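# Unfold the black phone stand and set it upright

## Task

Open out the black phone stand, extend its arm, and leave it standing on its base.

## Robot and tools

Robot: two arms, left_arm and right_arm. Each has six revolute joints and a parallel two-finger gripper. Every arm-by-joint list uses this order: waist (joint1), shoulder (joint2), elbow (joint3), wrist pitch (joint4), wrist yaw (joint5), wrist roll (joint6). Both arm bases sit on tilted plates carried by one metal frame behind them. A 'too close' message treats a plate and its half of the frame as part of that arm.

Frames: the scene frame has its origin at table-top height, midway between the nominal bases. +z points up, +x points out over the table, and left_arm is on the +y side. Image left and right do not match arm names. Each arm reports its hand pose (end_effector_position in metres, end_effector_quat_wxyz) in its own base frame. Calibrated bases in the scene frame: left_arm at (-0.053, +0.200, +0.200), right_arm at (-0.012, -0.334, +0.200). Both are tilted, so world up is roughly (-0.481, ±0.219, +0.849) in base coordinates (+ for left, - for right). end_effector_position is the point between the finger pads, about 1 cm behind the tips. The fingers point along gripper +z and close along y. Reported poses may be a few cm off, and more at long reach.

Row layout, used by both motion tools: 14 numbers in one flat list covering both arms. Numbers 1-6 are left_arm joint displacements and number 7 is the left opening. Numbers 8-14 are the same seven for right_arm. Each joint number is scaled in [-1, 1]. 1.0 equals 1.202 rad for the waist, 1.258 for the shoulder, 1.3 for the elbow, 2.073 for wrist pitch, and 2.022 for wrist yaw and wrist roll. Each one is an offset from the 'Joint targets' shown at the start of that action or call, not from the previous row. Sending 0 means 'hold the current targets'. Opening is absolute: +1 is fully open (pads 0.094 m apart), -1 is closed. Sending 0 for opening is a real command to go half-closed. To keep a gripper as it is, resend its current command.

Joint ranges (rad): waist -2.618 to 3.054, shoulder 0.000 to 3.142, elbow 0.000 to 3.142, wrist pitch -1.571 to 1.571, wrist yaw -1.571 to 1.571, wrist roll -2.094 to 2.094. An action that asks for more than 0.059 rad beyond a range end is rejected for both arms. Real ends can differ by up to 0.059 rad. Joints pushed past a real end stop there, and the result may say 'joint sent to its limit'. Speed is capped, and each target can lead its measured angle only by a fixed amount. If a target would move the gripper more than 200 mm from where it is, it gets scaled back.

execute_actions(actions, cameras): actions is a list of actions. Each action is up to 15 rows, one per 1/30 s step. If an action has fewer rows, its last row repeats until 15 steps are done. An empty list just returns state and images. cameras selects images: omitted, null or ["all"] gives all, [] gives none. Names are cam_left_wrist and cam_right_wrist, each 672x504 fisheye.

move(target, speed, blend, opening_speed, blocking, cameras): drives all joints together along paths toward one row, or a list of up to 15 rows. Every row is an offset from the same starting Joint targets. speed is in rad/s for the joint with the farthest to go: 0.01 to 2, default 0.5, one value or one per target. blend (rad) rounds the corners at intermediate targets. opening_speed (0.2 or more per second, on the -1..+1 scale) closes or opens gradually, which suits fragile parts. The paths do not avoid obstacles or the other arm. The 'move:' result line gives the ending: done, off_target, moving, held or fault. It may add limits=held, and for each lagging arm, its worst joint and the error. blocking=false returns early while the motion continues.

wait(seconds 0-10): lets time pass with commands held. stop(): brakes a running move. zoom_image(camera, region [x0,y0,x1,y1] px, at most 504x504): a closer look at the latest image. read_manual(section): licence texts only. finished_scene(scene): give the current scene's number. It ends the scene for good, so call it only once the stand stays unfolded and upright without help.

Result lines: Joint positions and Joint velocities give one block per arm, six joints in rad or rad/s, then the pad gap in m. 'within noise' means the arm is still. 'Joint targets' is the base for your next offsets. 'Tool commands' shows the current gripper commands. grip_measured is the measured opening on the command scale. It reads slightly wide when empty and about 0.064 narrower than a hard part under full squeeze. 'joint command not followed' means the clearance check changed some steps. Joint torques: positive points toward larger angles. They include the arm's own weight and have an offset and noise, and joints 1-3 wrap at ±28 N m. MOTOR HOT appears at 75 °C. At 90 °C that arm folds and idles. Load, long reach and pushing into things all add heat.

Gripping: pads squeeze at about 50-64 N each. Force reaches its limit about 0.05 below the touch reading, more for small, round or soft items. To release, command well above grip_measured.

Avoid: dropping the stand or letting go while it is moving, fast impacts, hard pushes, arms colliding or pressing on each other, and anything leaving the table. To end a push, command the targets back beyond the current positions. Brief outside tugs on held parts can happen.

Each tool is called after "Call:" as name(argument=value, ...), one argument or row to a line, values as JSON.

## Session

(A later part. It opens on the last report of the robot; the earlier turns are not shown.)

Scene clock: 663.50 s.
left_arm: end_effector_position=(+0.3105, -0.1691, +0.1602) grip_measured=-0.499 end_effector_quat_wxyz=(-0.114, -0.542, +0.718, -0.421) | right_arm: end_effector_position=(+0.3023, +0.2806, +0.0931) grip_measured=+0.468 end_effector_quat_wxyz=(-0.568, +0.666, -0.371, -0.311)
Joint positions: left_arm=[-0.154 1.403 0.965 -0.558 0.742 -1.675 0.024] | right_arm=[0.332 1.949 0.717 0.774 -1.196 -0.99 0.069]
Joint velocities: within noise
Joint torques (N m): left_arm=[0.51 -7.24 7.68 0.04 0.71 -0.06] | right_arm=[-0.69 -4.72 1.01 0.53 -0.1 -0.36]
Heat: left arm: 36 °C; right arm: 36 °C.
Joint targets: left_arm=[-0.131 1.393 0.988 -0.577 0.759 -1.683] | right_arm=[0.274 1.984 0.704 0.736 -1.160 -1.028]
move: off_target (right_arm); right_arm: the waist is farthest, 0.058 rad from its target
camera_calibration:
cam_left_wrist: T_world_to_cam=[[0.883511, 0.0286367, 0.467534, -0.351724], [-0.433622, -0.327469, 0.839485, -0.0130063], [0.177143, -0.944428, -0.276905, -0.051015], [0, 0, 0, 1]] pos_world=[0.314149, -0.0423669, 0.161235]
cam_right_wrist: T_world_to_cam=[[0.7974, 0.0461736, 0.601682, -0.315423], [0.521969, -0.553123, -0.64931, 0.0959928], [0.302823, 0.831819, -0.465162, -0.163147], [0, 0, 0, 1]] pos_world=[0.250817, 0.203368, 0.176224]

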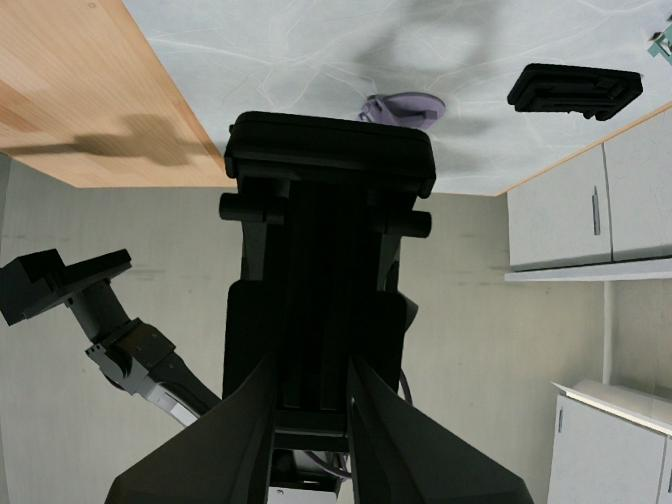

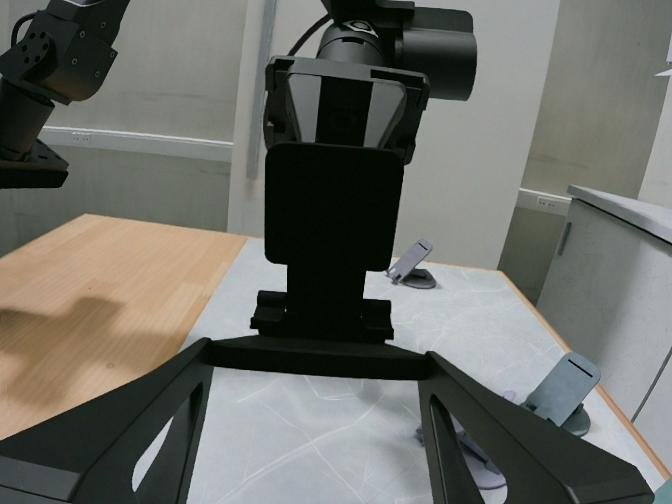

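Call:
move(
  target=[0,0,0,0,0,0,-0.8,-0.0373,0.0893,0.027,0.0144,-0.0194,-0.0258,0.33],
  speed=0.12,
  cameras=["cam_right_wrist","cam_left_wrist"],
)

Scene clock: 669.87 s.
left_arm: end_effector_position=(+0.3117, -0.1657, +0.1567) grip_measured=-0.499 end_effector_quat_wxyz=(-0.109, -0.548, +0.719, -0.414) | right_arm: end_effector_position=(+0.3137, +0.2715, +0.0737) grip_measured=+0.466 end_effector_quat_wxyz=(-0.571, +0.665, -0.362, -0.318)
Joint positions: left_arm=[-0.151 1.406 0.965 -0.564 0.723 -1.672 0.024] | right_arm=[0.29 2.055 0.76 0.803 -1.254 -1.034 0.069]
Joint velocities: within noise
Joint torques (N m): left_arm=[0.29 -7.54 7.65 0.08 0.92 -0.09] | right_arm=[-0.92 -4.56 0.42 0.47 0.05 -0.46]
Heat: left arm: 36 °C; right arm: 35 °C.
Joint targets: left_arm=[-0.131 1.393 0.988 -0.577 0.759 -1.683] | right_arm=[0.229 2.096 0.739 0.765 -1.200 -1.080]
move: off_target (left_arm, right_arm); left_arm: the wrist yaw is farthest, 0.036 rad from its target; right_arm: the waist is farthest, 0.061 rad from its target
camera_calibration:
cam_left_wrist: T_world_to_cam=[[0.885294, 0.0302364, 0.464048, -0.350944], [-0.426091, -0.346991, 0.83549, -0.0134602], [0.186283, -0.937381, -0.294305, -0.0479924], [0, 0, 0, 1]] pos_world=[0.313894, -0.0390464, 0.159977]
cam_right_wrist: T_world_to_cam=[[0.794331, 0.0508733, 0.605352, -0.313035], [0.533792, -0.534165, -0.655541, 0.0640236], [0.290008, 0.843848, -0.451459, -0.168346], [0, 0, 0, 1]] pos_world=[0.2633, 0.192182, 0.155465]

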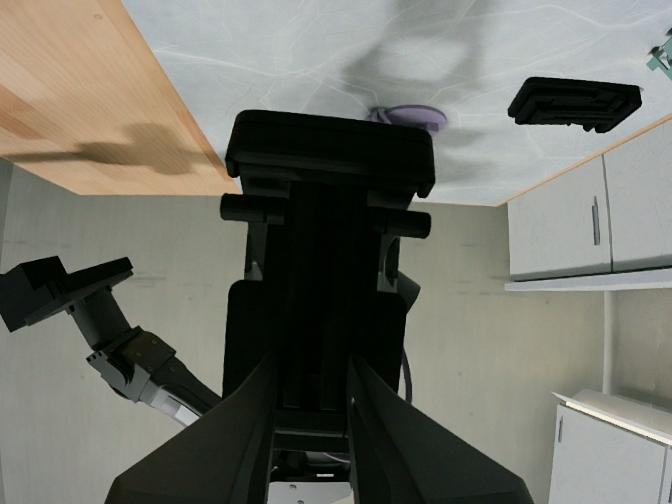

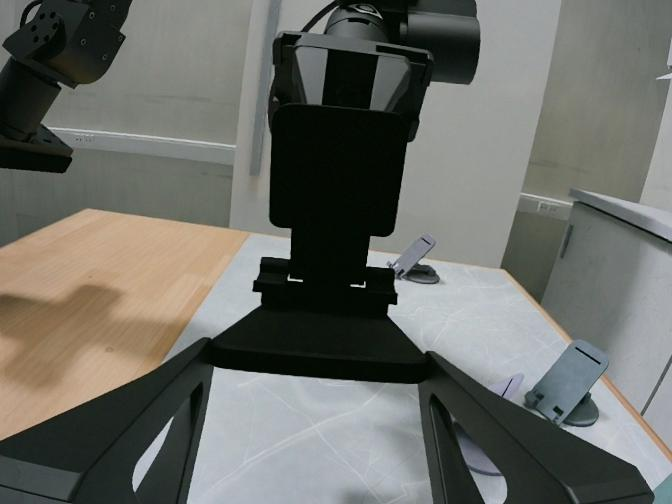

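Call:
move(
  target=[0,0,0,0,0,0,-0.8,-0.03,0.0893,0.03,0.0144,-0.015,-0.0258,0.33],
  speed=0.12,
  cameras=["cam_right_wrist","cam_left_wrist"],
)

Scene clock: 681.17 s.
left_arm: end_effector_position=(+0.3108, -0.1633, +0.1512) grip_measured=-0.499 end_effector_quat_wxyz=(-0.108, -0.555, +0.719, -0.404) | right_arm: end_effector_position=(+0.3227, +0.2637, +0.0518) grip_measured=+0.464 end_effector_quat_wxyz=(-0.573, +0.664, -0.356, -0.322)
Joint positions: left_arm=[-0.151 1.412 0.964 -0.577 0.706 -1.67 0.024] | right_arm=[0.258 2.16 0.8 0.837 -1.297 -1.073 0.069]
Joint velocities: within noise
Joint torques (N m): left_arm=[0.31 -8.03 7.58 0.15 1.09 -0.11] | right_arm=[-1.2 -4.22 -0.13 0.4 0.18 -0.59]
Heat: left arm: 37 °C; right arm: 34 °C.
Joint targets: left_arm=[-0.131 1.393 0.988 -0.577 0.759 -1.683] | right_arm=[0.193 2.208 0.778 0.795 -1.230 -1.133]
move: off_target (left_arm, right_arm); left_arm: the wrist yaw is farthest, 0.053 rad from its target; right_arm: the wrist yaw is farthest, 0.067 rad from its target
camera_calibration:
cam_left_wrist: T_world_to_cam=[[0.892586, 0.0292225, 0.449929, -0.348008], [-0.409504, -0.365031, 0.836097, -0.0166188], [0.188671, -0.930537, -0.313854, -0.0438273], [0, 0, 0, 1]] pos_world=[0.31209, -0.0366796, 0.156718]
cam_right_wrist: T_world_to_cam=[[0.792982, 0.052182, 0.607006, -0.306477], [0.540321, -0.520557, -0.661116, 0.0352953], [0.281483, 0.852231, -0.440987, -0.174205], [0, 0, 0, 1]] pos_world=[0.272996, 0.182829, 0.132546]

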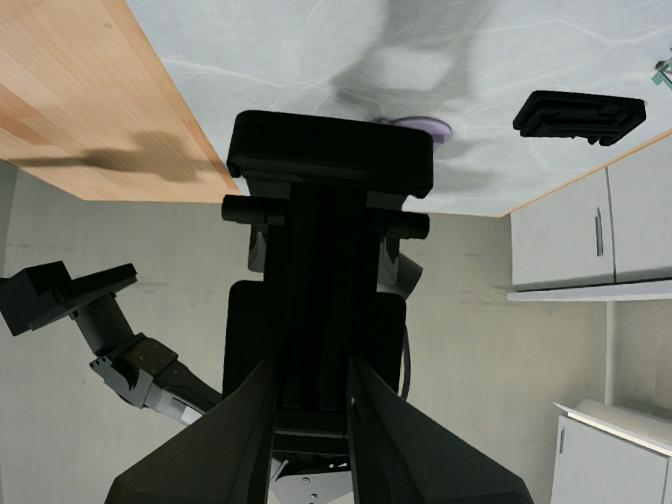

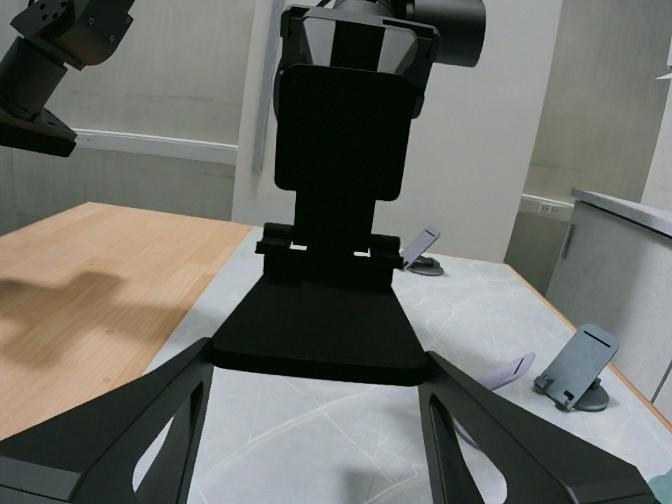

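Call:
move(
  target=[-0.0241,0.0254,0,-0.0063,-0.0069,0,-0.8,0.0474,-0.0382,0.0154,0.0121,-0.0247,0.0237,0.33],
  speed=0.1,
  cameras=[],
)

Call:
move(
  target=[0,0,0,0,0,0,-0.8,0,0,0,0,0,0,0.75],
  opening_speed=0.3,
)

Scene clock: 698.47 s.
left_arm: end_effector_position=(+0.3112, -0.1639, +0.1489) grip_measured=-0.501 end_effector_quat_wxyz=(-0.110, -0.555, +0.720, -0.402) | right_arm: end_effector_position=(+0.3219, +0.2627, +0.0521) grip_measured=+0.464 end_effector_quat_wxyz=(-0.572, +0.662, -0.358, -0.327)
Joint positions: left_arm=[-0.153 1.421 0.965 -0.577 0.706 -1.667 0.023] | right_arm=[0.255 2.16 0.799 0.837 -1.305 -1.065 0.069]
Joint velocities: within noise
Joint torques (N m): left_arm=[-2.15 -6.31 7.56 0.03 0.94 -0.14] | right_arm=[2.81 -7.57 1.07 0.61 -0.24 -0.18]
Heat: left arm: 38 °C; right arm: 34 °C.
Joint targets: left_arm=[-0.160 1.425 0.988 -0.590 0.745 -1.683] | right_arm=[0.250 2.160 0.798 0.820 -1.280 -1.085]
move: off_target (left_arm); left_arm: the wrist yaw is farthest, 0.039 rad from its target
No camera images: "cameras" was empty.

Scene clock: 700.07 s.
left_arm: end_effector_position=(+0.3113, -0.1641, +0.1492) grip_measured=-0.501 end_effector_quat_wxyz=(-0.111, -0.556, +0.719, -0.402) | right_arm: end_effector_position=(+0.3252, +0.2624, +0.0503) grip_measured=+0.748 end_effector_quat_wxyz=(-0.574, +0.664, -0.361, -0.316)
Joint positions: left_arm=[-0.153 1.421 0.965 -0.575 0.708 -1.672 0.023] | right_arm=[0.255 2.16 0.799 0.837 -1.283 -1.076 0.082]
Joint velocities: within noise
Joint torques (N m): left_arm=[-2.06 -6.32 7.5 0.02 0.94 -0.08] | right_arm=[2.84 -7.57 1.06 0.62 -0.47 -0.06]
Heat: left arm: 38 °C; right arm: 34 °C.
Joint targets: left_arm=[-0.160 1.425 0.988 -0.590 0.745 -1.683] | right_arm=[0.250 2.160 0.798 0.820 -1.280 -1.085]
move: off_target (left_arm); left_arm: the wrist yaw is farthest, 0.037 rad from its target
camera_calibration:
cam_left_wrist: T_world_to_cam=[[0.895902, 0.0283993, 0.443342, -0.347732], [-0.403839, -0.363808, 0.83938, -0.0170628], [0.185129, -0.931041, -0.314467, -0.0441994], [0, 0, 0, 1]] pos_world=[0.312826, -0.0374837, 0.154587]
cam_right_wrist: T_world_to_cam=[[0.79168, 0.0448952, 0.609285, -0.305283], [0.534809, -0.533035, -0.655632, 0.0370711], [0.295335, 0.844901, -0.446003, -0.176852], [0, 0, 0, 1]] pos_world=[0.274092, 0.182889, 0.131433]

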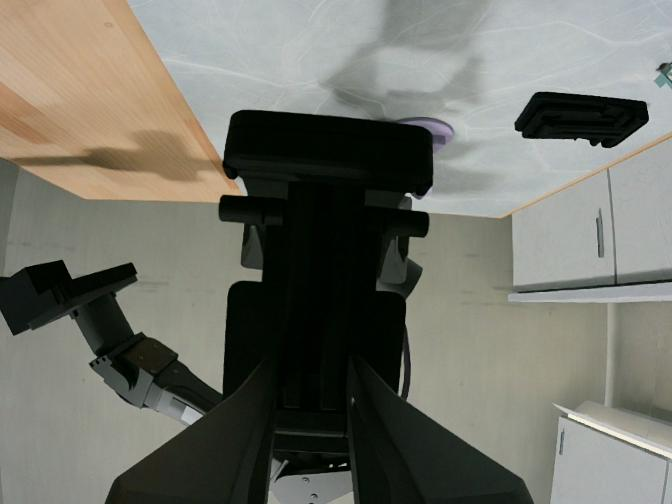

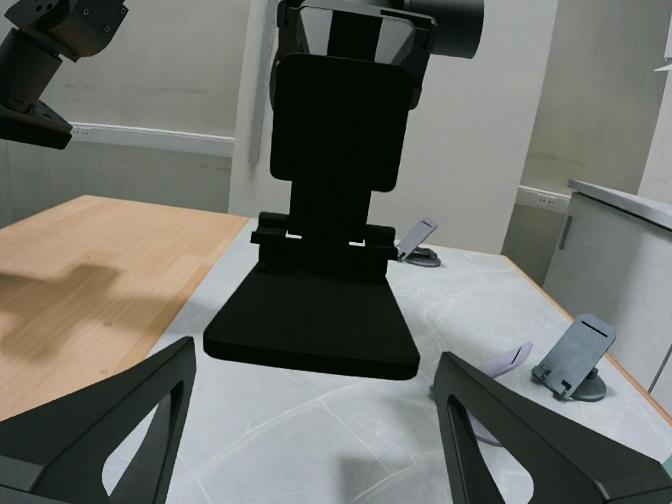

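Call:
move(
  target=[
    [0,0,0,0,0,0,-0.8,0.0395,-0.5432,-0.0909,-0.4041,0.2691,-0.0602,0.75],
    [0,0,0,0,0,0,-0.8,0.2299,-0.7432,0.0111,-0.5314,0.3519,0.0372,0.75],
    [0,0,0,0,0,0,-0.8,0.3425,-0.5273,0.0168,-0.3809,0.4045,0.085,0.75],
  ],
  speed=0.4,
  blend=0.05,
)

Scene clock: 762.10 s.
left_arm: end_effector_position=(+0.3137, -0.1645, +0.1526) grip_measured=-0.501 end_effector_quat_wxyz=(-0.110, -0.557, +0.716, -0.405) | right_arm: end_effector_position=(+0.2747, +0.3060, +0.1277) grip_measured=+0.748 end_effector_quat_wxyz=(-0.444, +0.690, -0.553, -0.147)
Joint positions: left_arm=[-0.153 1.421 0.975 -0.574 0.708 -1.683 0.023] | right_arm=[0.642 1.485 0.797 0.007 -0.464 -0.924 0.082]
Joint velocities: within noise
Joint torques (N m): left_arm=[-2.07 -6.37 6.68 0.03 0.94 -0.07] | right_arm=[4.46 -4.83 7.45 1.14 -0.43 0.06]
Heat: left arm: 35 °C; right arm: 37 °C.
Joint targets: left_arm=[-0.160 1.425 0.988 -0.590 0.745 -1.683] | right_arm=[0.661 1.497 0.820 0.031 -0.462 -0.913]
move: off_target (left_arm); left_arm: the wrist yaw is farthest, 0.037 rad from its target
camera_calibration:
cam_left_wrist: T_world_to_cam=[[0.89431, 0.0367566, 0.445935, -0.349863], [-0.403883, -0.362635, 0.839866, -0.0189787], [0.192582, -0.931206, -0.309463, -0.0470261], [0, 0, 0, 1]] pos_world=[0.314277, -0.0378135, 0.157403]
cam_right_wrist: T_world_to_cam=[[0.845776, 0.0137784, 0.53336, -0.310038], [0.235566, -0.906597, -0.350129, 0.295597], [0.478718, 0.421772, -0.770024, -0.043693], [0, 0, 0, 1]] pos_world=[0.213507, 0.290688, 0.235214]

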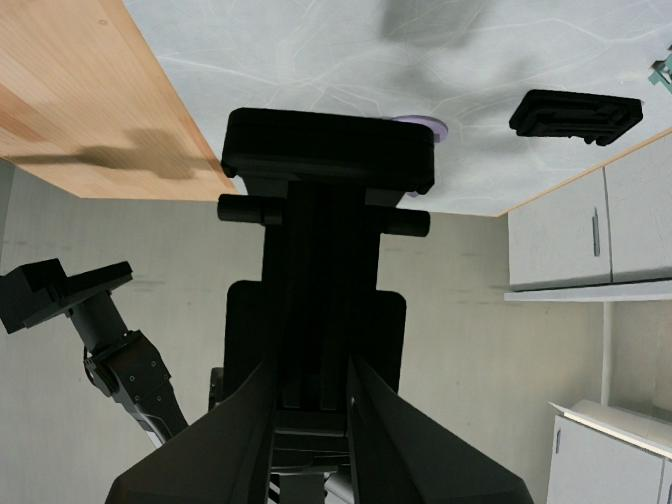

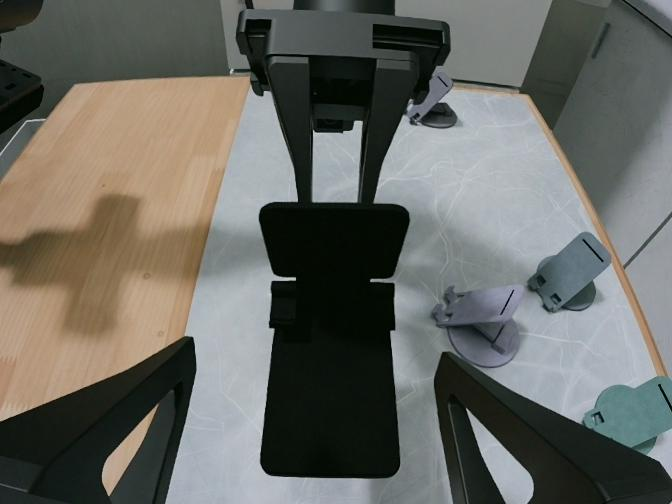

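Call:
move(
  target=[0,0,0,0,0,0,-0.8,0.0458,0.1137,0.05,0.0482,0.0193,0.0168,0.7],
  speed=0.2,
  cameras=["cam_right_wrist"],
)

Scene clock: 774.67 s.
left_arm: end_effector_position=(+0.3137, -0.1645, +0.1526) grip_measured=-0.501 end_effector_quat_wxyz=(-0.110, -0.557, +0.716, -0.405) | right_arm: end_effector_position=(+0.2889, +0.3373, +0.1160) grip_measured=+0.702 end_effector_quat_wxyz=(-0.450, +0.689, -0.549, -0.146)
Joint positions: left_arm=[-0.153 1.421 0.975 -0.574 0.708 -1.683 0.023] | right_arm=[0.694 1.623 0.865 0.107 -0.426 -0.89 0.08]
Joint velocities: within noise
Joint torques (N m): left_arm=[-2.07 -6.37 6.69 0.03 0.94 -0.07] | right_arm=[5.27 -5.2 7.15 1.19 -0.42 0.06]
Heat: left arm: 35 °C; right arm: 35 °C.
Joint targets: left_arm=[-0.160 1.425 0.988 -0.590 0.745 -1.683] | right_arm=[0.716 1.640 0.885 0.131 -0.423 -0.879]
move: off_target (left_arm); left_arm: the wrist yaw is farthest, 0.037 rad from its target
camera_calibration:
cam_right_wrist: T_world_to_cam=[[0.839636, 0.0114958, 0.543027, -0.31486], [0.242444, -0.902582, -0.355763, 0.313838], [0.486036, 0.430365, -0.760627, -0.0788169], [0, 0, 0, 1]] pos_world=[0.226587, 0.320804, 0.222679]
Images, in order (width x height): cam_right_wrist 672x504.

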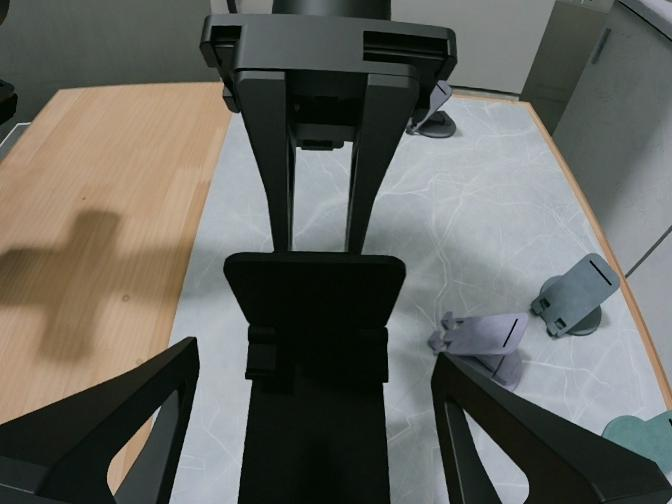

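Call:
move(
  target=[0,0,0,0,0,0,-0.8,0.0458,0.1130,0.05,0.0487,0.0193,0.0168,0.7],
  speed=0.15,
  cameras=["cam_right_wrist","cam_left_wrist"],
)

Scene clock: 782.60 s.
left_arm: end_effector_position=(+0.3137, -0.1645, +0.1526) grip_measured=-0.501 end_effector_quat_wxyz=(-0.110, -0.557, +0.716, -0.405) | right_arm: end_effector_position=(+0.2985, +0.3694, +0.0984) grip_measured=+0.702 end_effector_quat_wxyz=(-0.454, +0.689, -0.546, -0.147)
Joint positions: left_arm=[-0.153 1.421 0.975 -0.574 0.708 -1.683 0.023] | right_arm=[0.747 1.763 0.929 0.206 -0.386 -0.855 0.08]
Joint velocities: within noise
Joint torques (N m): left_arm=[-2.07 -6.37 6.68 0.03 0.94 -0.07] | right_arm=[6 -5.68 6.97 1.25 -0.4 0.07]
Heat: left arm: 35 °C; right arm: 34 °C.
Joint targets: left_arm=[-0.160 1.425 0.988 -0.590 0.745 -1.683] | right_arm=[0.772 1.782 0.950 0.232 -0.384 -0.845]
move: off_target (left_arm); left_arm: the wrist yaw is farthest, 0.037 rad from its target
camera_calibration:
cam_left_wrist: T_world_to_cam=[[0.89431, 0.0367566, 0.445935, -0.349863], [-0.403883, -0.362635, 0.839866, -0.0189787], [0.192582, -0.931206, -0.309463, -0.0470261], [0, 0, 0, 1]] pos_world=[0.314277, -0.0378135, 0.157403]
cam_right_wrist: T_world_to_cam=[[0.836053, 0.00874026, 0.54858, -0.312119], [0.246895, -0.898906, -0.361954, 0.332161], [0.489958, 0.438055, -0.753691, -0.115422], [0, 0, 0, 1]] pos_world=[0.235491, 0.35187, 0.204456]

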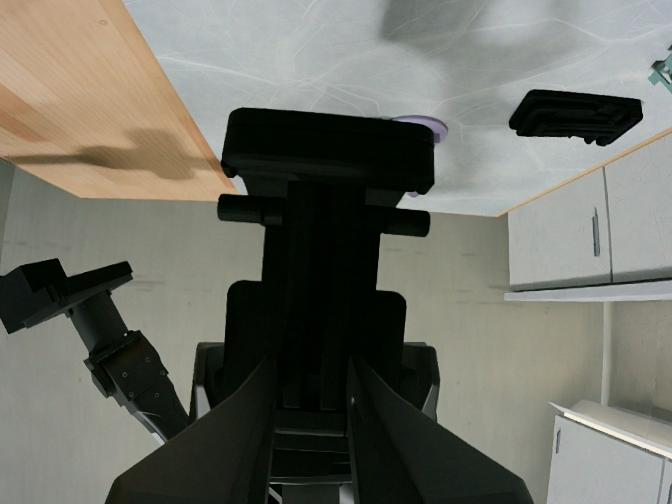

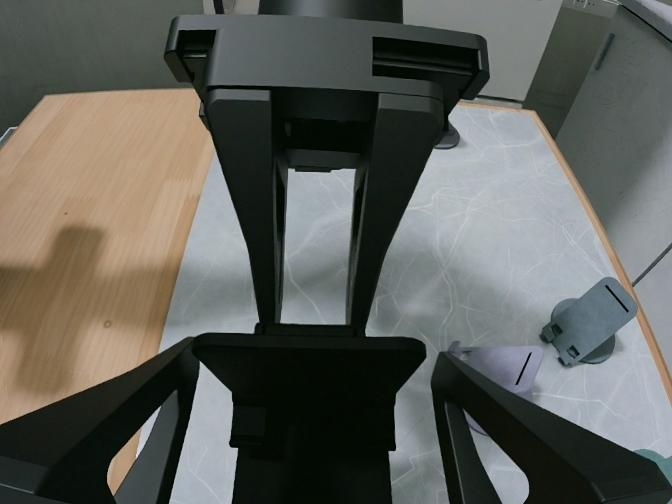

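Call:
move(
  target=[0,0,0,0,0,0,-0.8,0,0,0,0,0,0,0.2],
  opening_speed=0.25,
  cameras=["cam_right_wrist","cam_left_wrist"],
)

Scene clock: 789.73 s.
left_arm: end_effector_position=(+0.3145, -0.1646, +0.1531) grip_measured=-0.501 end_effector_quat_wxyz=(-0.109, -0.557, +0.716, -0.406) | right_arm: end_effector_position=(+0.2975, +0.3705, +0.0987) grip_measured=+0.337 end_effector_quat_wxyz=(-0.455, +0.689, -0.544, -0.147)
Joint positions: left_arm=[-0.153 1.421 0.975 -0.569 0.708 -1.686 0.023] | right_arm=[0.75 1.763 0.929 0.208 -0.386 -0.855 0.063]
Joint velocities: within noise
Joint torques (N m): left_arm=[-2.11 -6.37 6.69 -0.01 0.94 -0.02] | right_arm=[5.76 -5.67 6.98 1.24 -0.4 0.06]
Heat: left arm: 35 °C; right arm: 34 °C.
Joint targets: left_arm=[-0.160 1.425 0.988 -0.590 0.745 -1.683] | right_arm=[0.772 1.782 0.950 0.232 -0.384 -0.845]
move: off_target (left_arm); left_arm: the wrist yaw is farthest, 0.037 rad from its target
camera_calibration:
cam_left_wrist: T_world_to_cam=[[0.893166, 0.0392475, 0.448011, -0.350341], [-0.405171, -0.362089, 0.839481, -0.018564], [0.195167, -0.931317, -0.307504, -0.0482712], [0, 0, 0, 1]] pos_world=[0.314812, -0.0379277, 0.157697]
cam_right_wrist: T_world_to_cam=[[0.835406, 0.0107308, 0.549529, -0.312108], [0.250058, -0.897765, -0.362613, 0.332161], [0.489457, 0.440344, -0.752682, -0.115984], [0, 0, 0, 1]] pos_world=[0.234446, 0.352625, 0.20466]

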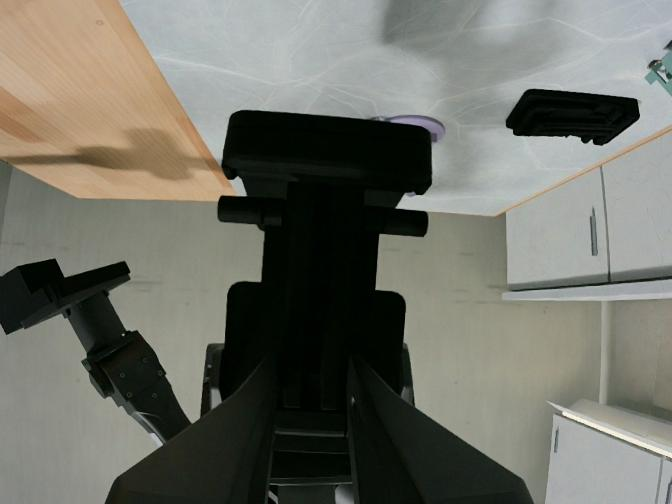

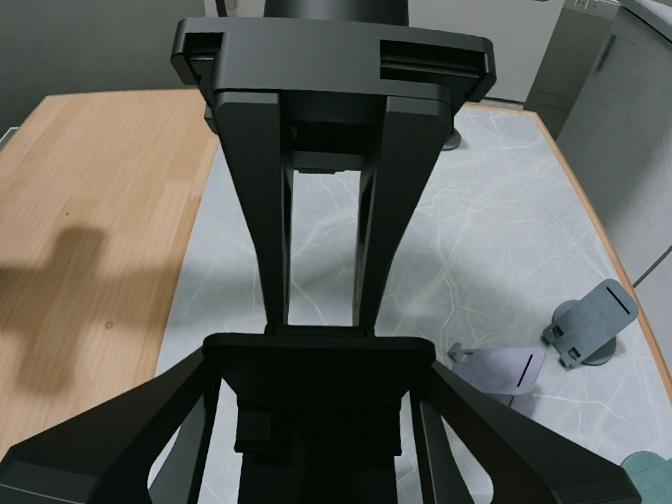

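Call:
move(
  target=[0,0,0,0,0,0,-0.2,0,0,0,0,0,0,0.2],
  opening_speed=0.3,
  cameras=["cam_right_wrist","cam_left_wrist"],
)

Scene clock: 817.43 s.
left_arm: end_effector_position=(+0.3136, -0.1650, +0.1535) grip_measured=-0.202 end_effector_quat_wxyz=(-0.113, -0.557, +0.715, -0.407) | right_arm: end_effector_position=(+0.2986, +0.3698, +0.0970) grip_measured=+0.336 end_effector_quat_wxyz=(-0.454, +0.689, -0.547, -0.144)
Joint positions: left_arm=[-0.151 1.421 0.975 -0.572 0.715 -1.686 0.037] | right_arm=[0.75 1.766 0.929 0.208 -0.378 -0.855 0.063]
Joint velocities: within noise
Joint torques (N m): left_arm=[-2.22 -6.37 6.69 0.02 0.85 -0.02] | right_arm=[5.76 -5.82 6.97 1.24 -0.49 0.05]
Heat: left arm: 35 °C; right arm: 33 °C.
Joint targets: left_arm=[-0.160 1.425 0.988 -0.590 0.745 -1.683] | right_arm=[0.772 1.782 0.950 0.232 -0.384 -0.845]
move: done
camera_calibration:
cam_left_wrist: T_world_to_cam=[[0.895058, 0.0396839, 0.444181, -0.349649], [-0.402687, -0.356044, 0.843253, -0.0197899], [0.191612, -0.933626, -0.3027, -0.0483305], [0, 0, 0, 1]] pos_world=[0.314247, -0.0382933, 0.157365]
cam_right_wrist: T_world_to_cam=[[0.835011, 0.00850709, 0.550168, -0.311234], [0.244772, -0.901241, -0.357564, 0.333026], [0.492792, 0.433235, -0.754628, -0.115672], [0, 0, 0, 1]] pos_world=[0.23537, 0.352898, 0.20302]

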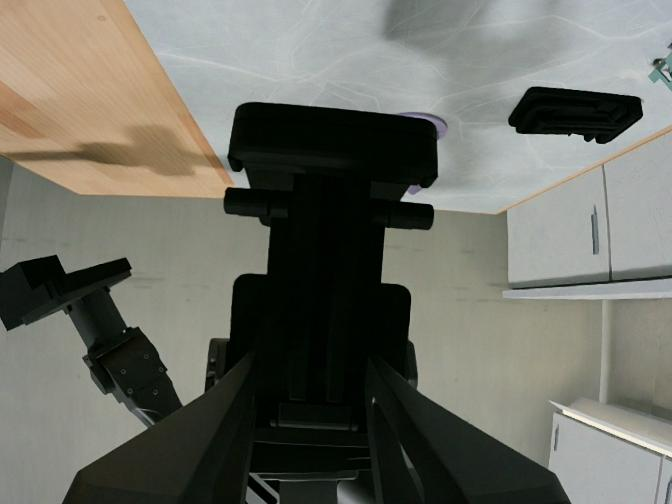

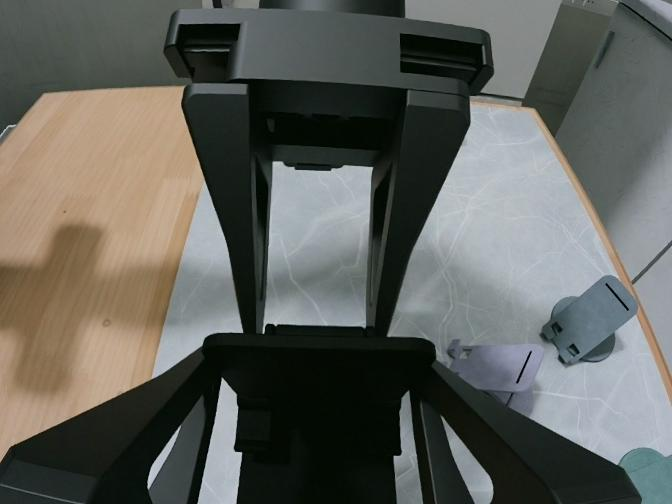

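Call:
move(
  target=[
    [0.0807,-0.0477,0.04,-0.0748,0.0198,0.0485,-0.2,0,0,0,0,0,0,0.2],
    [0.1073,0.0358,-0.0023,-0.0193,0.0272,0.0682,-0.2,0,0,0,0,0,0,0.2],
  ],
  speed=0.2,
  cameras=["cam_right_wrist","cam_left_wrist"],
)

Scene clock: 826.67 s.
left_arm: end_effector_position=(+0.3202, -0.1328, +0.1474) grip_measured=-0.202 end_effector_quat_wxyz=(-0.110, -0.560, +0.712, -0.409) | right_arm: end_effector_position=(+0.2986, +0.3698, +0.0970) grip_measured=+0.336 end_effector_quat_wxyz=(-0.454, +0.689, -0.547, -0.144)
Joint positions: left_arm=[-0.03 1.455 0.99 -0.641 0.771 -1.554 0.037] | right_arm=[0.75 1.766 0.929 0.208 -0.378 -0.855 0.063]
Joint velocities: within noise
Joint torques (N m): left_arm=[-1.32 -5.9 4.71 0.1 0.85 0.04] | right_arm=[5.76 -5.82 6.97 1.24 -0.49 0.05]
Heat: left arm: 36 °C; right arm: 33 °C.
Joint targets: left_arm=[-0.031 1.470 0.985 -0.630 0.800 -1.545] | right_arm=[0.772 1.782 0.950 0.232 -0.384 -0.845]
move: done
camera_calibration:
cam_left_wrist: T_world_to_cam=[[0.893823, 0.0486594, 0.445772, -0.352796], [-0.40083, -0.358975, 0.842895, -0.00143789], [0.201036, -0.932078, -0.301356, -0.0244001], [0, 0, 0, 1]] pos_world=[0.319666, -0.00609211, 0.151126]
cam_right_wrist: T_world_to_cam=[[0.835011, 0.00850709, 0.550168, -0.311234], [0.244772, -0.901241, -0.357564, 0.333026], [0.492792, 0.433235, -0.754628, -0.115672], [0, 0, 0, 1]] pos_world=[0.23537, 0.352898, 0.20302]

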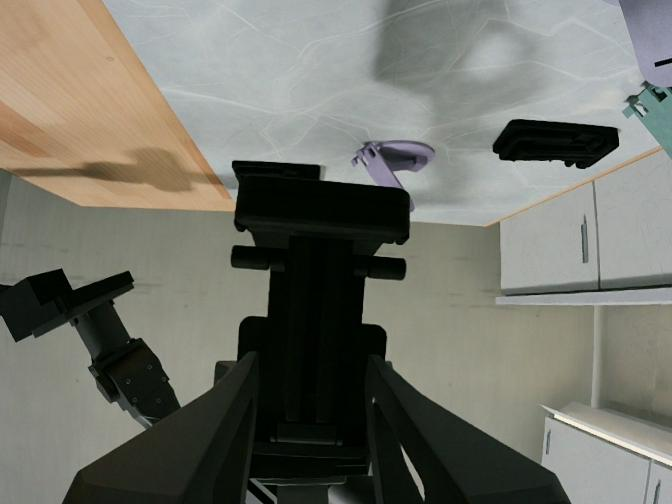

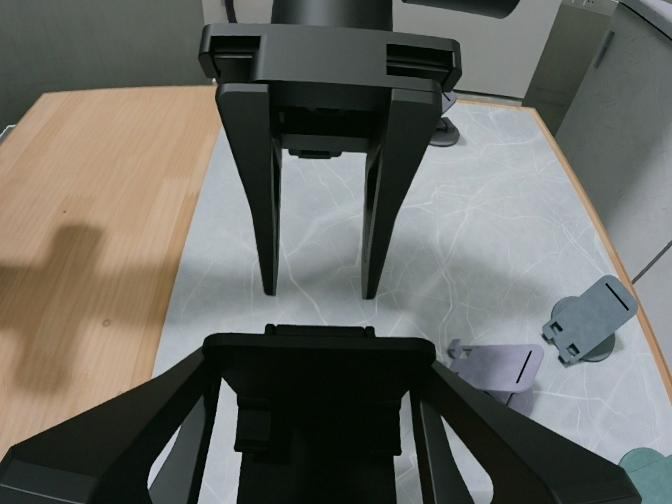

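Call:
zoom_image(
  camera="cam_left_wrist",
  region=[200, 160, 440, 500],
)

Scaled by 1.482 from the camera's 672x504 image, which has a finer 960x720 frame.

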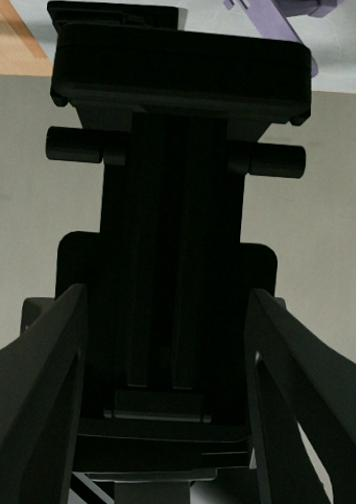

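Call:
move(
  target=[-0.0699,0.0397,-0.0385,0.0762,-0.0188,-0.0495,-0.2,0,0,0,0,0,0,0.2],
  speed=0.12,
  cameras=["cam_right_wrist","cam_left_wrist"],
)

Scene clock: 846.30 s.
left_arm: end_effector_position=(+0.3268, -0.1565, +0.1316) grip_measured=-0.202 end_effector_quat_wxyz=(-0.120, -0.550, +0.712, -0.419) | right_arm: end_effector_position=(+0.2986, +0.3698, +0.0970) grip_measured=+0.336 end_effector_quat_wxyz=(-0.454, +0.689, -0.547, -0.144)
Joint positions: left_arm=[-0.1 1.501 0.942 -0.485 0.769 -1.634 0.037] | right_arm=[0.75 1.766 0.929 0.208 -0.378 -0.855 0.063]
Joint velocities: within noise
Joint torques (N m): left_arm=[-2.86 -5.64 4.26 0.23 0.45 -0.09] | right_arm=[5.75 -5.82 6.97 1.24 -0.49 0.05]
Heat: left arm: 36 °C; right arm: 33 °C.
Joint targets: left_arm=[-0.115 1.520 0.935 -0.472 0.762 -1.645] | right_arm=[0.772 1.782 0.950 0.232 -0.384 -0.845]
move: done
camera_calibration:
cam_left_wrist: T_world_to_cam=[[0.892187, 0.0430592, 0.44961, -0.351329], [-0.412307, -0.328778, 0.849652, 0.0136319], [0.184407, -0.943425, -0.275578, -0.052362], [0, 0, 0, 1]] pos_world=[0.328727, -0.0297898, 0.131949]
cam_right_wrist: T_world_to_cam=[[0.835011, 0.00850709, 0.550168, -0.311234], [0.244772, -0.901241, -0.357564, 0.333026], [0.492792, 0.433235, -0.754628, -0.115672], [0, 0, 0, 1]] pos_world=[0.23537, 0.352898, 0.20302]

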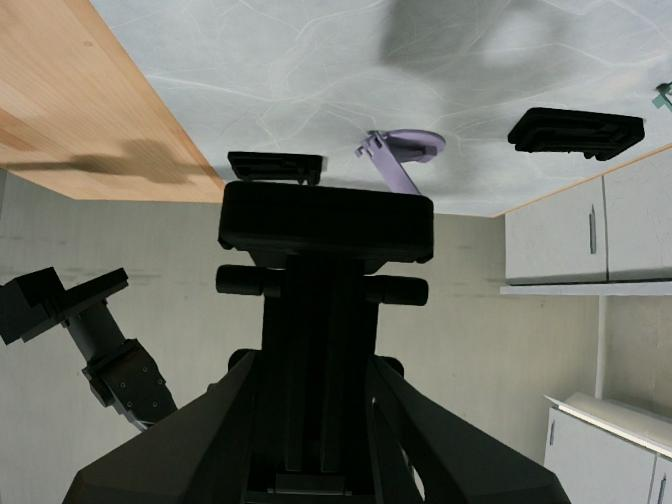

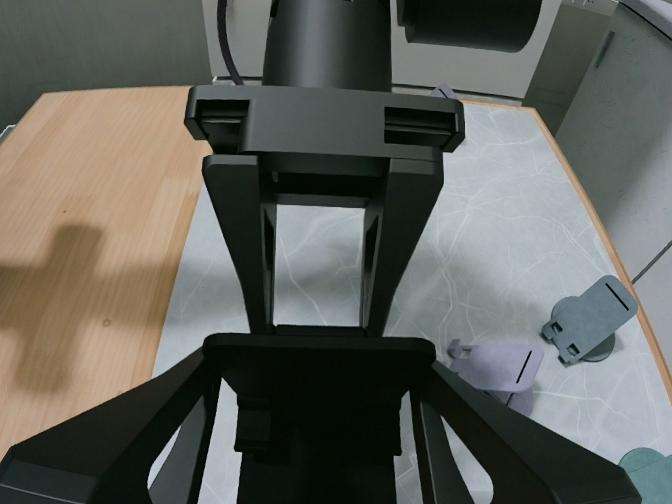

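Call:
move(
  target=[0,0,0,0,0,0,-0.7,0,0,0,0,0,0,0.2],
  opening_speed=0.3,
  cameras=["cam_right_wrist","cam_left_wrist"],
)

Scene clock: 851.83 s.
left_arm: end_effector_position=(+0.3282, -0.1565, +0.1322) grip_measured=-0.503 end_effector_quat_wxyz=(-0.117, -0.550, +0.712, -0.421) | right_arm: end_effector_position=(+0.2986, +0.3698, +0.0970) grip_measured=+0.336 end_effector_quat_wxyz=(-0.453, +0.688, -0.548, -0.145)
Joint positions: left_arm=[-0.1 1.501 0.942 -0.477 0.768 -1.635 0.023] | right_arm=[0.75 1.766 0.929 0.208 -0.378 -0.852 0.063]
Joint velocities: within noise
Joint torques (N m): left_arm=[-2.86 -5.64 4.26 0.18 0.46 -0.08] | right_arm=[5.76 -5.82 6.95 1.25 -0.49 0.05]
Heat: left arm: 36 °C; right arm: 33 °C.
Joint targets: left_arm=[-0.115 1.520 0.935 -0.472 0.762 -1.645] | right_arm=[0.772 1.782 0.950 0.232 -0.384 -0.845]
move: done
camera_calibration:
cam_left_wrist: T_world_to_cam=[[0.889103, 0.044554, 0.455534, -0.35241], [-0.417376, -0.329578, 0.846862, 0.0156287], [0.187865, -0.943076, -0.274433, -0.0536379], [0, 0, 0, 1]] pos_world=[0.329928, -0.0297325, 0.132579]
cam_right_wrist: T_world_to_cam=[[0.836342, 0.0066036, 0.548169, -0.310734], [0.2424, -0.901322, -0.358972, 0.333901], [0.491706, 0.433099, -0.755414, -0.115221], [0, 0, 0, 1]] pos_world=[0.235597, 0.352907, 0.203156]

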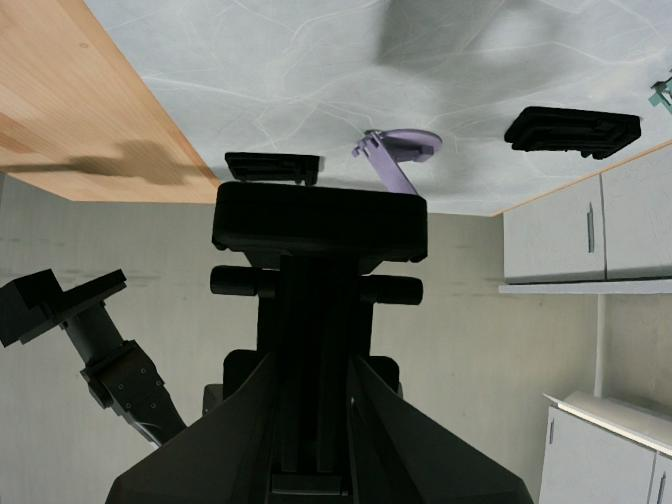

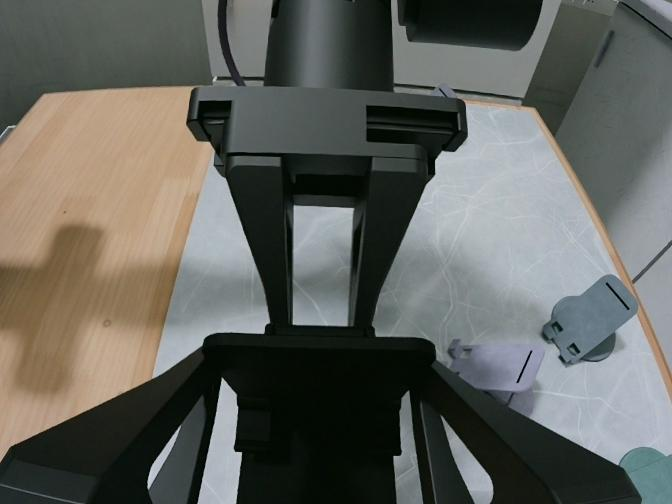

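Call:
move(
  target=[0,0,0,0,0,0,-0.8,0.0312,-0.0489,0.0183,-0.0375,0.0148,0.0121,0.15],
  speed=0.1,
  cameras=["cam_right_wrist","cam_left_wrist"],
)

Scene clock: 863.97 s.
left_arm: end_effector_position=(+0.3282, -0.1566, +0.1319) grip_measured=-0.503 end_effector_quat_wxyz=(-0.116, -0.550, +0.713, -0.420) | right_arm: end_effector_position=(+0.2986, +0.3707, +0.0977) grip_measured=+0.336 end_effector_quat_wxyz=(-0.446, +0.686, -0.560, -0.130)
Joint positions: left_arm=[-0.102 1.501 0.942 -0.477 0.765 -1.635 0.023] | right_arm=[0.77 1.758 0.945 0.171 -0.326 -0.838 0.063]
Joint velocities: within noise
Joint torques (N m): left_arm=[-2.69 -5.64 4.27 0.18 0.51 -0.08] | right_arm=[7.15 -9.84 7.92 0.85 -0.73 0.13]
Heat: left arm: 36 °C; right arm: 33 °C.
Joint targets: left_arm=[-0.115 1.520 0.935 -0.472 0.762 -1.645] | right_arm=[0.809 1.721 0.974 0.154 -0.354 -0.820]
move: off_target (right_arm); right_arm: the waist is farthest, 0.039 rad from its target
camera_calibration:
cam_left_wrist: T_world_to_cam=[[0.88898, 0.0433847, 0.455886, -0.352438], [-0.417592, -0.331813, 0.845882, 0.0157083], [0.187967, -0.942347, -0.276858, -0.053449], [0, 0, 0, 1]] pos_world=[0.329916, -0.0298649, 0.132586]
cam_right_wrist: T_world_to_cam=[[0.836002, -0.00305961, 0.548718, -0.307456], [0.215618, -0.917717, -0.333622, 0.346569], [0.504589, 0.397222, -0.766554, -0.104542], [0, 0, 0, 1]] pos_world=[0.235058, 0.358638, 0.204193]

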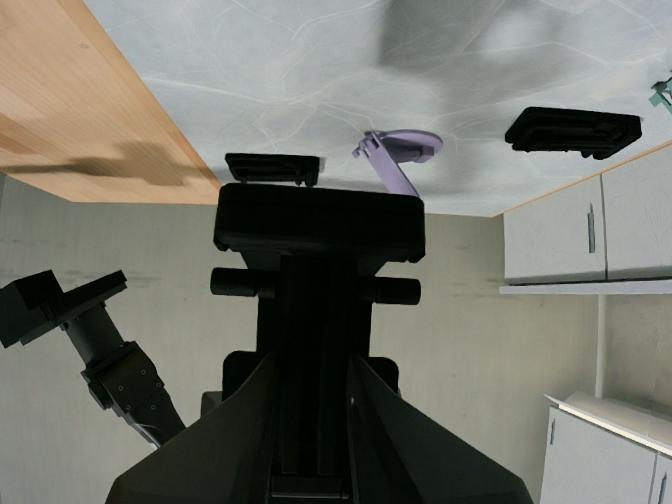

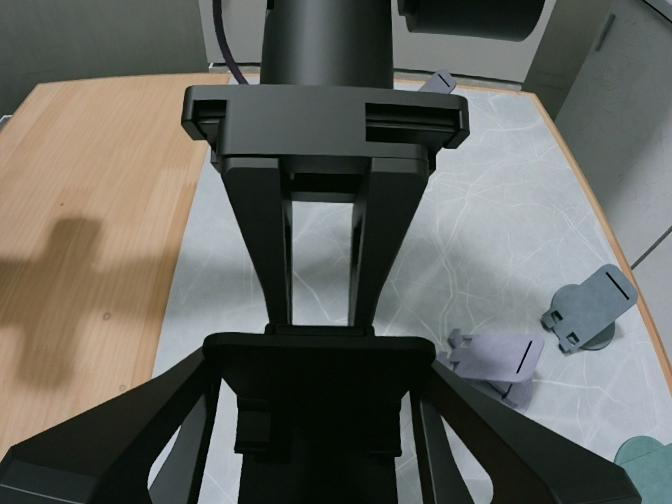

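Call:
move(
  target=[0,0,0,0,0,0,-0.8,0.0312,-0.0489,0.0183,-0.0375,0.0148,0.0121,0.15],
  speed=0.1,
  cameras=["cam_right_wrist","cam_left_wrist"],
)

Scene clock: 868.80 s.
left_arm: end_effector_position=(+0.3228, -0.1654, +0.1377) grip_measured=-0.503 end_effector_quat_wxyz=(-0.139, -0.537, +0.711, -0.432) | right_arm: end_effector_position=(+0.2907, +0.3682, +0.1075) grip_measured=+0.336 end_effector_quat_wxyz=(-0.434, +0.685, -0.573, -0.116)
Joint positions: left_arm=[-0.11 1.501 0.942 -0.477 0.818 -1.64 0.023] | right_arm=[0.8 1.708 0.96 0.081 -0.268 -0.818 0.063]
Joint velocities: within noise
Joint torques (N m): left_arm=[-2.04 -5.64 4.27 0.18 0 -0.07] | right_arm=[7.79 -10.43 8.9 0.97 -1.05 0.18]
Heat: left arm: 36 °C; right arm: 34 °C.
Joint targets: left_arm=[-0.115 1.520 0.935 -0.472 0.762 -1.645] | right_arm=[0.847 1.659 0.998 0.076 -0.324 -0.796]
move: off_target (left_arm, right_arm); left_arm: the wrist yaw is farthest, 0.056 rad from its target; right_arm: the wrist yaw is farthest, 0.056 rad from its target
camera_calibration:
cam_left_wrist: T_world_to_cam=[[0.894009, 0.0359264, 0.446606, -0.351506], [-0.420329, -0.277915, 0.863763, 0.0129129], [0.15515, -0.959934, -0.233358, -0.0574287], [0, 0, 0, 1]] pos_world=[0.328587, -0.0389107, 0.13243]
cam_right_wrist: T_world_to_cam=[[0.839709, -0.00751491, 0.542984, -0.305137], [0.186782, -0.934898, -0.301792, 0.360507], [0.509902, 0.354838, -0.783639, -0.0760853], [0, 0, 0, 1]] pos_world=[0.227687, 0.361742, 0.214859]

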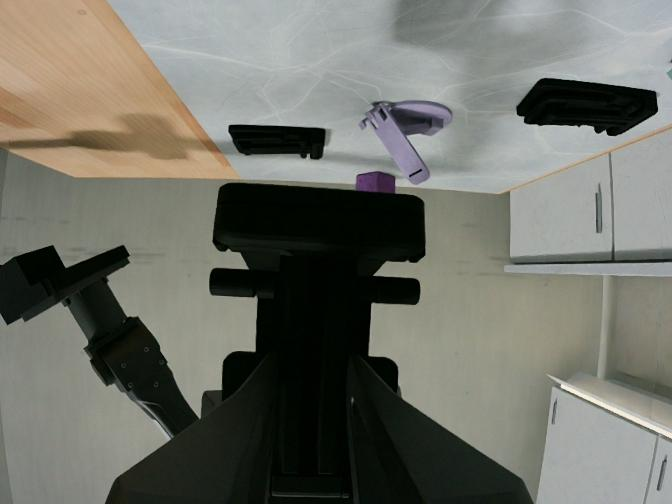

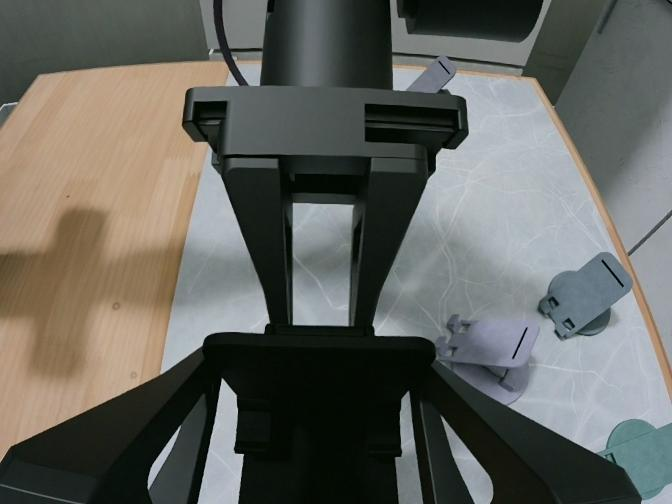

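Call:
move(
  target=[0.0349,0.0962,-0.0062,0.0461,0.0104,0.0247,-0.85,0.025,-0.039,0.0146,-0.03,0.0119,0.0099,0.15],
  speed=0.1,
  cameras=["cam_right_wrist","cam_left_wrist"],
)

Scene clock: 881.57 s.
left_arm: end_effector_position=(+0.3292, -0.1698, +0.1194) grip_measured=-0.503 end_effector_quat_wxyz=(-0.174, -0.521, +0.708, -0.443) | right_arm: end_effector_position=(+0.2866, +0.3620, +0.1106) grip_measured=+0.336 end_effector_quat_wxyz=(-0.418, +0.681, -0.592, -0.101)
Joint positions: left_arm=[-0.091 1.605 0.942 -0.422 0.904 -1.6 0.023] | right_arm=[0.818 1.676 0.971 0.005 -0.211 -0.794 0.063]
Joint velocities: within noise
Joint torques (N m): left_arm=[-0.09 -4.7 2.99 0.47 -0.71 0.04] | right_arm=[8.57 -11.47 9.91 1.06 -1.42 0.13]
Heat: left arm: 36 °C; right arm: 35 °C.
Joint targets: left_arm=[-0.073 1.641 0.927 -0.377 0.783 -1.595] | right_arm=[0.877 1.610 1.017 0.014 -0.300 -0.776]
move: off_target (left_arm, right_arm); left_arm: the wrist yaw is farthest, 0.121 rad from its target; right_arm: the wrist yaw is farthest, 0.089 rad from its target
camera_calibration:
cam_left_wrist: T_world_to_cam=[[0.906151, 0.0203746, 0.422464, -0.352624], [-0.409671, -0.206084, 0.88865, 0.0359686], [0.105169, -0.978322, -0.178397, -0.060114], [0, 0, 0, 1]] pos_world=[0.340588, -0.0442137, 0.106283]
cam_right_wrist: T_world_to_cam=[[0.846501, -0.020576, 0.531989, -0.299393], [0.144497, -0.952864, -0.266778, 0.371176], [0.512403, 0.302699, -0.803628, -0.0490905], [0, 0, 0, 1]] pos_world=[0.224957, 0.36238, 0.218845]

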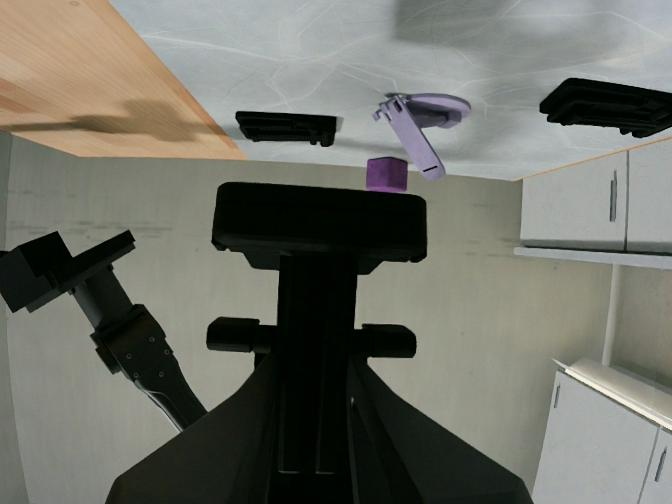

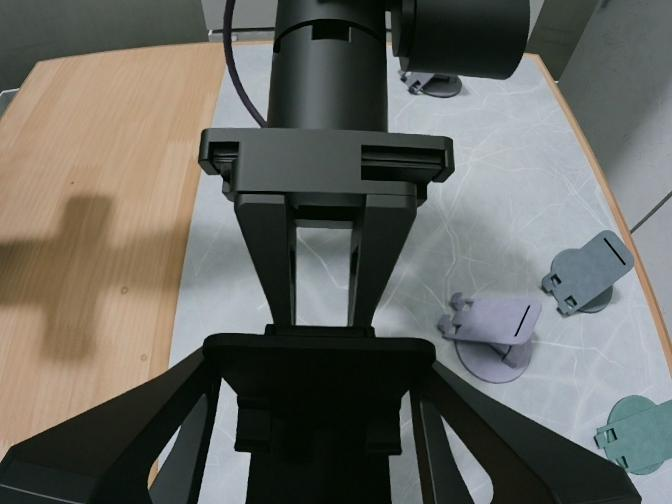

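Call:
move(
  target=[0.025,0.07,-0.0046,0.0345,0.0078,0.0185,-0.85,0.025,-0.039,0.0146,-0.03,0.0119,0.0099,0.15],
  speed=0.1,
  cameras=["cam_right_wrist","cam_left_wrist"],
)

Scene clock: 890.40 s.
left_arm: end_effector_position=(+0.3386, -0.1649, +0.0984) grip_measured=-0.503 end_effector_quat_wxyz=(-0.180, -0.514, +0.707, -0.451) | right_arm: end_effector_position=(+0.2740, +0.3651, +0.1257) grip_measured=+0.336 end_effector_quat_wxyz=(-0.417, +0.684, -0.590, -0.101)
Joint positions: left_arm=[-0.064 1.691 0.932 -0.351 0.941 -1.559 0.023] | right_arm=[0.852 1.628 0.986 -0.056 -0.188 -0.778 0.063]
Joint velocities: within noise
Joint torques (N m): left_arm=[0.05 -4.74 2.93 0.44 -0.94 0.04] | right_arm=[8.18 -11.3 10.43 1.07 -1.41 0.19]
Heat: left arm: 35 °C; right arm: 35 °C.
Joint targets: left_arm=[-0.043 1.729 0.921 -0.305 0.799 -1.558] | right_arm=[0.907 1.561 1.036 -0.048 -0.276 -0.756]
move: off_target (left_arm, right_arm); left_arm: the wrist yaw is farthest, 0.142 rad from its target; right_arm: the wrist yaw is farthest, 0.088 rad from its target
camera_calibration:
cam_left_wrist: T_world_to_cam=[[0.904139, 0.0193144, 0.426802, -0.352256], [-0.416576, -0.181929, 0.890711, 0.0655043], [0.0948513, -0.983122, -0.156443, -0.0595111], [0, 0, 0, 1]] pos_world=[0.351421, -0.0397858, 0.082688]
cam_right_wrist: T_world_to_cam=[[0.84585, -0.0133377, 0.533255, -0.299329], [0.15103, -0.952792, -0.263396, 0.377731], [0.511594, 0.303331, -0.803904, -0.031322], [0, 0, 0, 1]] pos_world=[0.212162, 0.365407, 0.233931]

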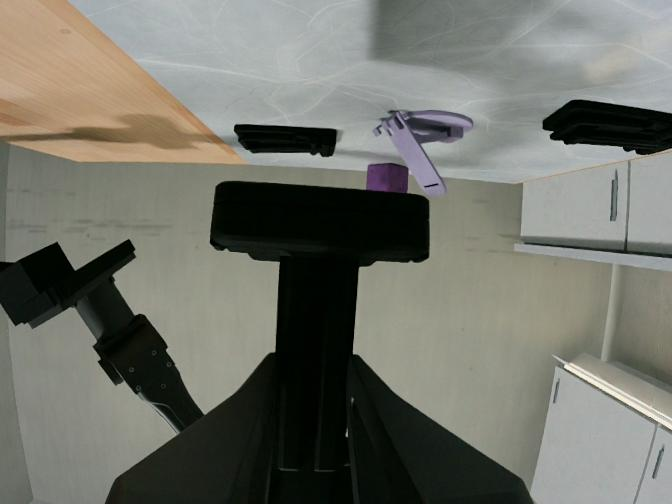

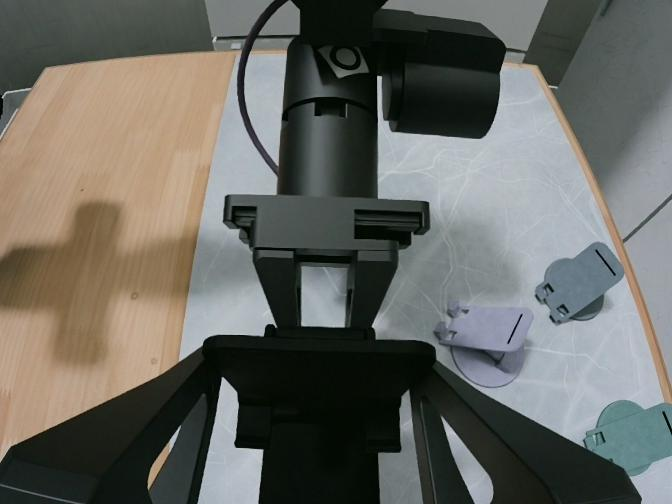

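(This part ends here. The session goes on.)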